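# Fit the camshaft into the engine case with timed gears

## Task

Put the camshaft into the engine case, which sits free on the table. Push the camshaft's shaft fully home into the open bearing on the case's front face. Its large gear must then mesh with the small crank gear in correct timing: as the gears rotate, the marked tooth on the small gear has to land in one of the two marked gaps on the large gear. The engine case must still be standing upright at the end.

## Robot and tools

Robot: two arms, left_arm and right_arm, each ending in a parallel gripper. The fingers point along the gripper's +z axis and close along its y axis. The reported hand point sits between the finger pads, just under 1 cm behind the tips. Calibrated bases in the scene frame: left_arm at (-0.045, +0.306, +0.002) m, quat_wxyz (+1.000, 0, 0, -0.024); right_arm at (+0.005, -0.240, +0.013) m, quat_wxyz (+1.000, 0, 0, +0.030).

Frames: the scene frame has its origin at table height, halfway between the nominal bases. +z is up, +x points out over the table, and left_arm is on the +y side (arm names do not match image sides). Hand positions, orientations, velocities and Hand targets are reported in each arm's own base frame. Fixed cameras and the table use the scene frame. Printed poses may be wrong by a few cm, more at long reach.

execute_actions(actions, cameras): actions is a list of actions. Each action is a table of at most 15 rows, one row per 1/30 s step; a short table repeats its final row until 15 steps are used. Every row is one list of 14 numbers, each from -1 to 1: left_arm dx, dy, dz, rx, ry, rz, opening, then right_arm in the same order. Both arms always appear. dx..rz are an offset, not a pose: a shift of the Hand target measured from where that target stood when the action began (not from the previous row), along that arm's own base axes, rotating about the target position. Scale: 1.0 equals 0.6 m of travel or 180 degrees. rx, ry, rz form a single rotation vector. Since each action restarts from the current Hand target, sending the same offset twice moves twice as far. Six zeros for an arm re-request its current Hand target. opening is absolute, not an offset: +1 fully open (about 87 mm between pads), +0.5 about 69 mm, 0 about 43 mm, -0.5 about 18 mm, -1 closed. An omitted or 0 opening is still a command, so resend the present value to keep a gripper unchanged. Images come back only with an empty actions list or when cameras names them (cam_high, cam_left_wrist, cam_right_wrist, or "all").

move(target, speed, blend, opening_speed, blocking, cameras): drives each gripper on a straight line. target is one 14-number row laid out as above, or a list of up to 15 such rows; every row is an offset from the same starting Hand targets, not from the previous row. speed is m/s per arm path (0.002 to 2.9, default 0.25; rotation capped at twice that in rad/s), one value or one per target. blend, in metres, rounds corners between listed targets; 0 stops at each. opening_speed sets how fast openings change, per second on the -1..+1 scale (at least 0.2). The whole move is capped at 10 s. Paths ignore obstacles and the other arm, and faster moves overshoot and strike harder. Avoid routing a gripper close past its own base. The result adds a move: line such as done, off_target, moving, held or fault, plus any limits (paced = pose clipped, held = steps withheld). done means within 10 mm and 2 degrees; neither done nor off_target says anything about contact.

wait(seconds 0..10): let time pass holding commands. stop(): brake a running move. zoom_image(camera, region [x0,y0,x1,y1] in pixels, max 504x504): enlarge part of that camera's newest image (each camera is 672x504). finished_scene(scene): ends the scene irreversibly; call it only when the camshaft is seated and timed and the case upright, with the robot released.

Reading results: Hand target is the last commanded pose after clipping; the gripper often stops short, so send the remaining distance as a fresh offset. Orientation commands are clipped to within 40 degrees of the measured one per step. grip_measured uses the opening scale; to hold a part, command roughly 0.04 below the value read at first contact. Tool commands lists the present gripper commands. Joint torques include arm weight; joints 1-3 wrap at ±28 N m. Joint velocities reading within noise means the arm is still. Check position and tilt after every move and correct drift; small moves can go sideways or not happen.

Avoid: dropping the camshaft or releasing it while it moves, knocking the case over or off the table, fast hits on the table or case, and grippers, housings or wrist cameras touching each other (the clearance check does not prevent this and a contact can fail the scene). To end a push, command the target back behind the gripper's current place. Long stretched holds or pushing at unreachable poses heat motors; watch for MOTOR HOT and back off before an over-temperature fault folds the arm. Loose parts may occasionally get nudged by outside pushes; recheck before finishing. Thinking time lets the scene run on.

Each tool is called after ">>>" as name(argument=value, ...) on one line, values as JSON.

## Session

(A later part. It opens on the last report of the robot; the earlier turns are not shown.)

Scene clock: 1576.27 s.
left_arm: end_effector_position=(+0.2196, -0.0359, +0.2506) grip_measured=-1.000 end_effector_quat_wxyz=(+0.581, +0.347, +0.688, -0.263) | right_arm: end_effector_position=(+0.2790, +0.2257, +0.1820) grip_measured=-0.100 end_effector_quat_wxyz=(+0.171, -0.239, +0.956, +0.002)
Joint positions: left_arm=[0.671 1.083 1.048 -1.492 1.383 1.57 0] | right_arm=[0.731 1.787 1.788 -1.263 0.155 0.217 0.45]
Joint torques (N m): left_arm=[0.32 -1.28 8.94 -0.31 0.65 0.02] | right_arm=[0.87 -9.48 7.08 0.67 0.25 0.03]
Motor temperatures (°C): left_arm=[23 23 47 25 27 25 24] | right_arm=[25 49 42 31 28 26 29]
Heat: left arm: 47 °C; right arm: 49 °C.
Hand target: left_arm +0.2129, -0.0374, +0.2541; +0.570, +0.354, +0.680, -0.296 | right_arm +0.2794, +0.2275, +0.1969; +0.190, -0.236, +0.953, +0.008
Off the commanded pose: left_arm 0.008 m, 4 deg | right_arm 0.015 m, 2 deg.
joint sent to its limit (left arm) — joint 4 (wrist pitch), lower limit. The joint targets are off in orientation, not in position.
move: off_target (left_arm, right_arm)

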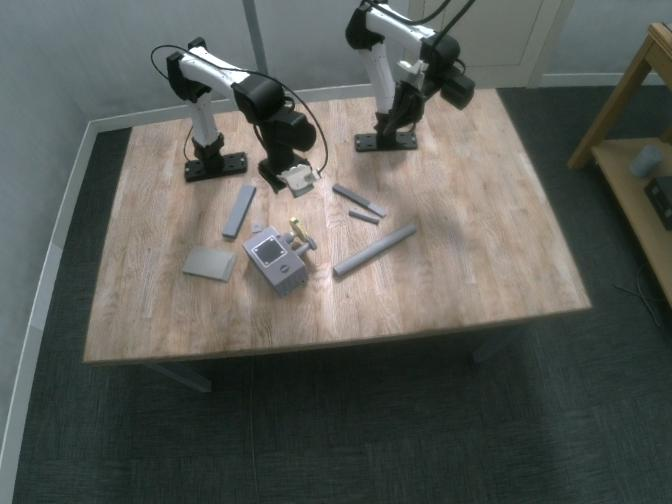

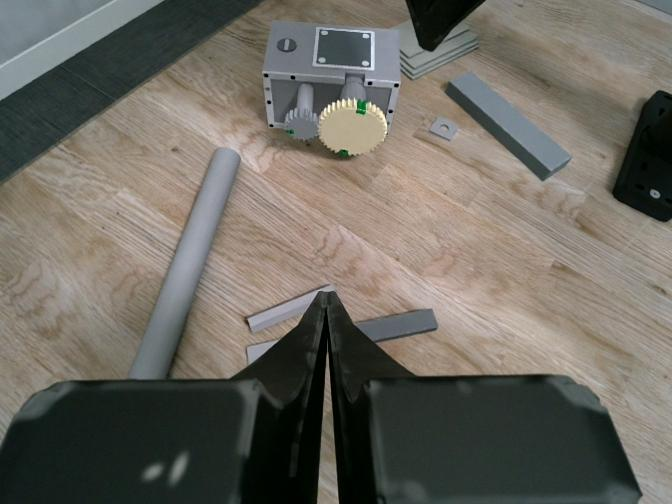

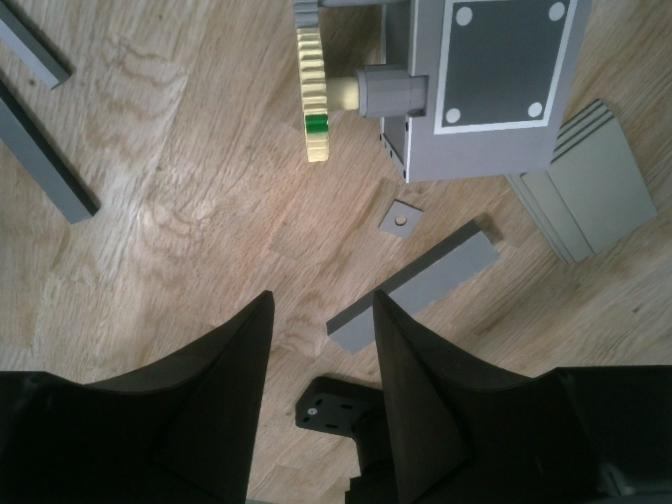

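>>> move(target=[0.13,-0.135,-0.095,0,0,0,-1,0,0,0,0,0,0,-0.1], speed=0.12, cameras=["cam_left_wrist"])

Scene clock: 1628.87 s.
left_arm: end_effector_position=(+0.2921, -0.1174, +0.1972) grip_measured=-1.000 end_effector_quat_wxyz=(+0.565, +0.352, +0.683, -0.301) | right_arm: end_effector_position=(+0.2788, +0.2256, +0.1819) grip_measured=-0.100 end_effector_quat_wxyz=(+0.171, -0.239, +0.956, +0.002)
Joint positions: left_arm=[0.094 1.018 0.609 0.052 1.031 0.298 0] | right_arm=[0.731 1.787 1.788 -1.264 0.155 0.217 0.45]
Joint torques (N m): left_arm=[-0.91 -3.12 6.9 2.02 0.16 -0.12] | right_arm=[0.81 -9.54 7.08 0.7 0.25 0.02]
Motor temperatures (°C): left_arm=[23 23 46 25 27 25 24] | right_arm=[25 44 43 31 28 26 29]
Heat: left arm: 46 °C; right arm: 44 °C.
Hand target: left_arm +0.2910, -0.1183, +0.1972; +0.570, +0.354, +0.680, -0.296 | right_arm +0.2793, +0.2275, +0.1969; +0.189, -0.236, +0.953, +0.007
Off the commanded pose: left_arm 0.001 m, 1 deg | right_arm 0.015 m, 2 deg.
move: off_target (right_arm)
Images, in order (width x height): cam_left_wrist 672x504.

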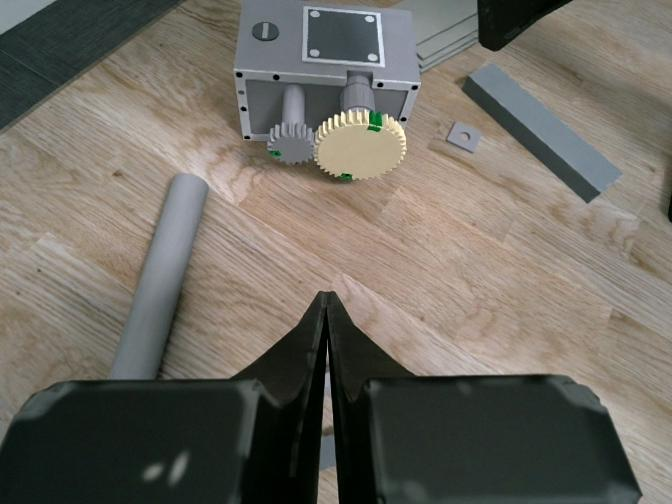

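>>> zoom_image(camera="cam_left_wrist", region=[260, 110, 360, 185])

>>> zoom_image(camera="cam_left_wrist", region=[295, 115, 345, 165])

>>> zoom_image(camera="cam_left_wrist", region=[305, 100, 415, 185])

Scaled by 5.040 from the camera's 672x504 image, which has a finer 960x720 frame.

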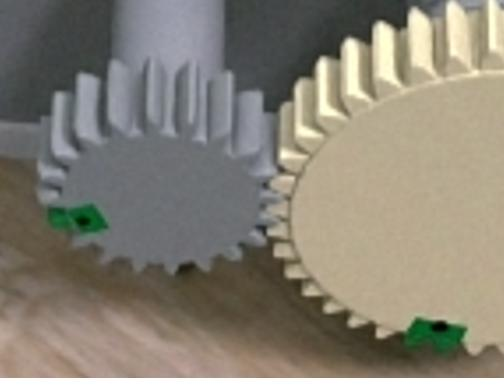

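Scaled by 10.080 from the camera's 672x504 image, which has a finer 960x720 frame.

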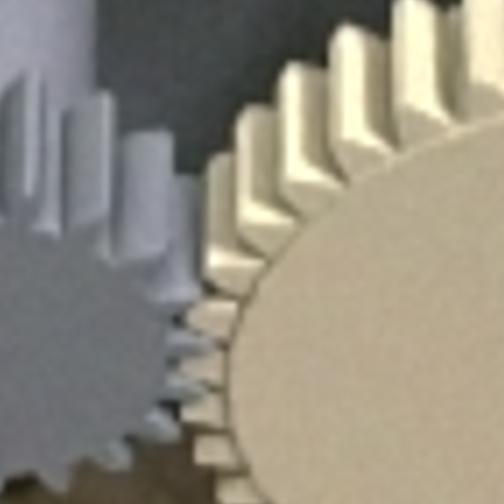

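Scaled by 4.582 from the camera's 672x504 image, which has a finer 960x720 frame.

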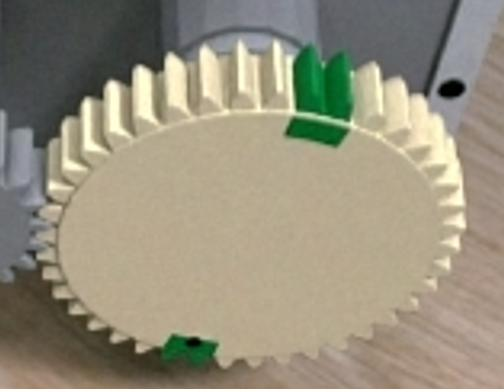

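>>> zoom_image(camera="cam_left_wrist", region=[262, 130, 317, 172])

>>> zoom_image(camera="cam_left_wrist", region=[305, 140, 360, 190])

>>> zoom_image(camera="cam_left_wrist", region=[262, 112, 322, 165])

>>> zoom_image(camera="cam_left_wrist", region=[305, 100, 390, 165])

Scaled by 9.164 from the camera's 672x504 image, which has a finer 960x720 frame.

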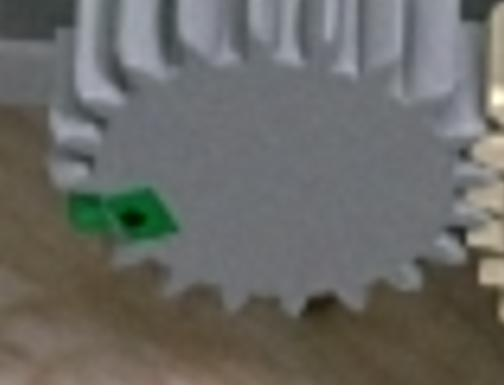

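Scaled by 9.164 from the camera's 672x504 image, which has a finer 960x720 frame.

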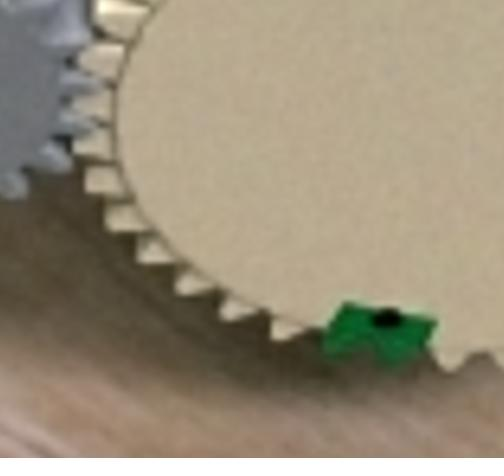

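Scaled by 8.400 from the camera's 672x504 image, which has a finer 960x720 frame.

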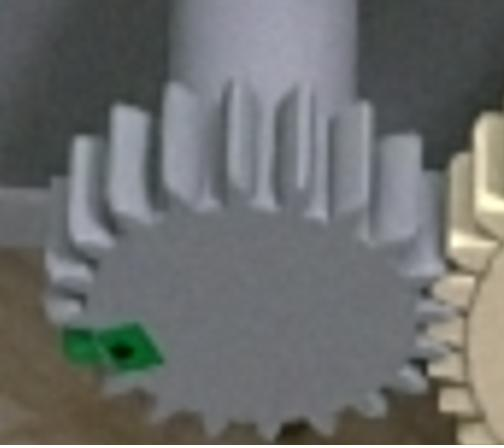

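Scaled by 5.929 from the camera's 672x504 image, which has a finer 960x720 frame.

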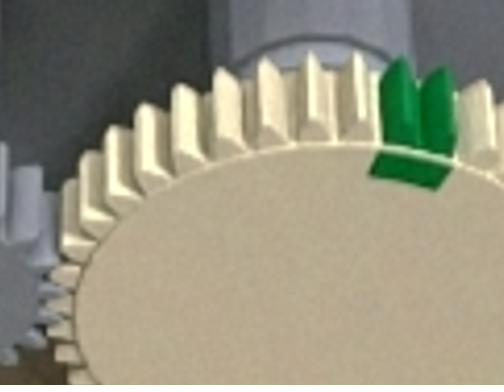

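>>> finished_scene(scene=2)

The scene is finished: the task was done.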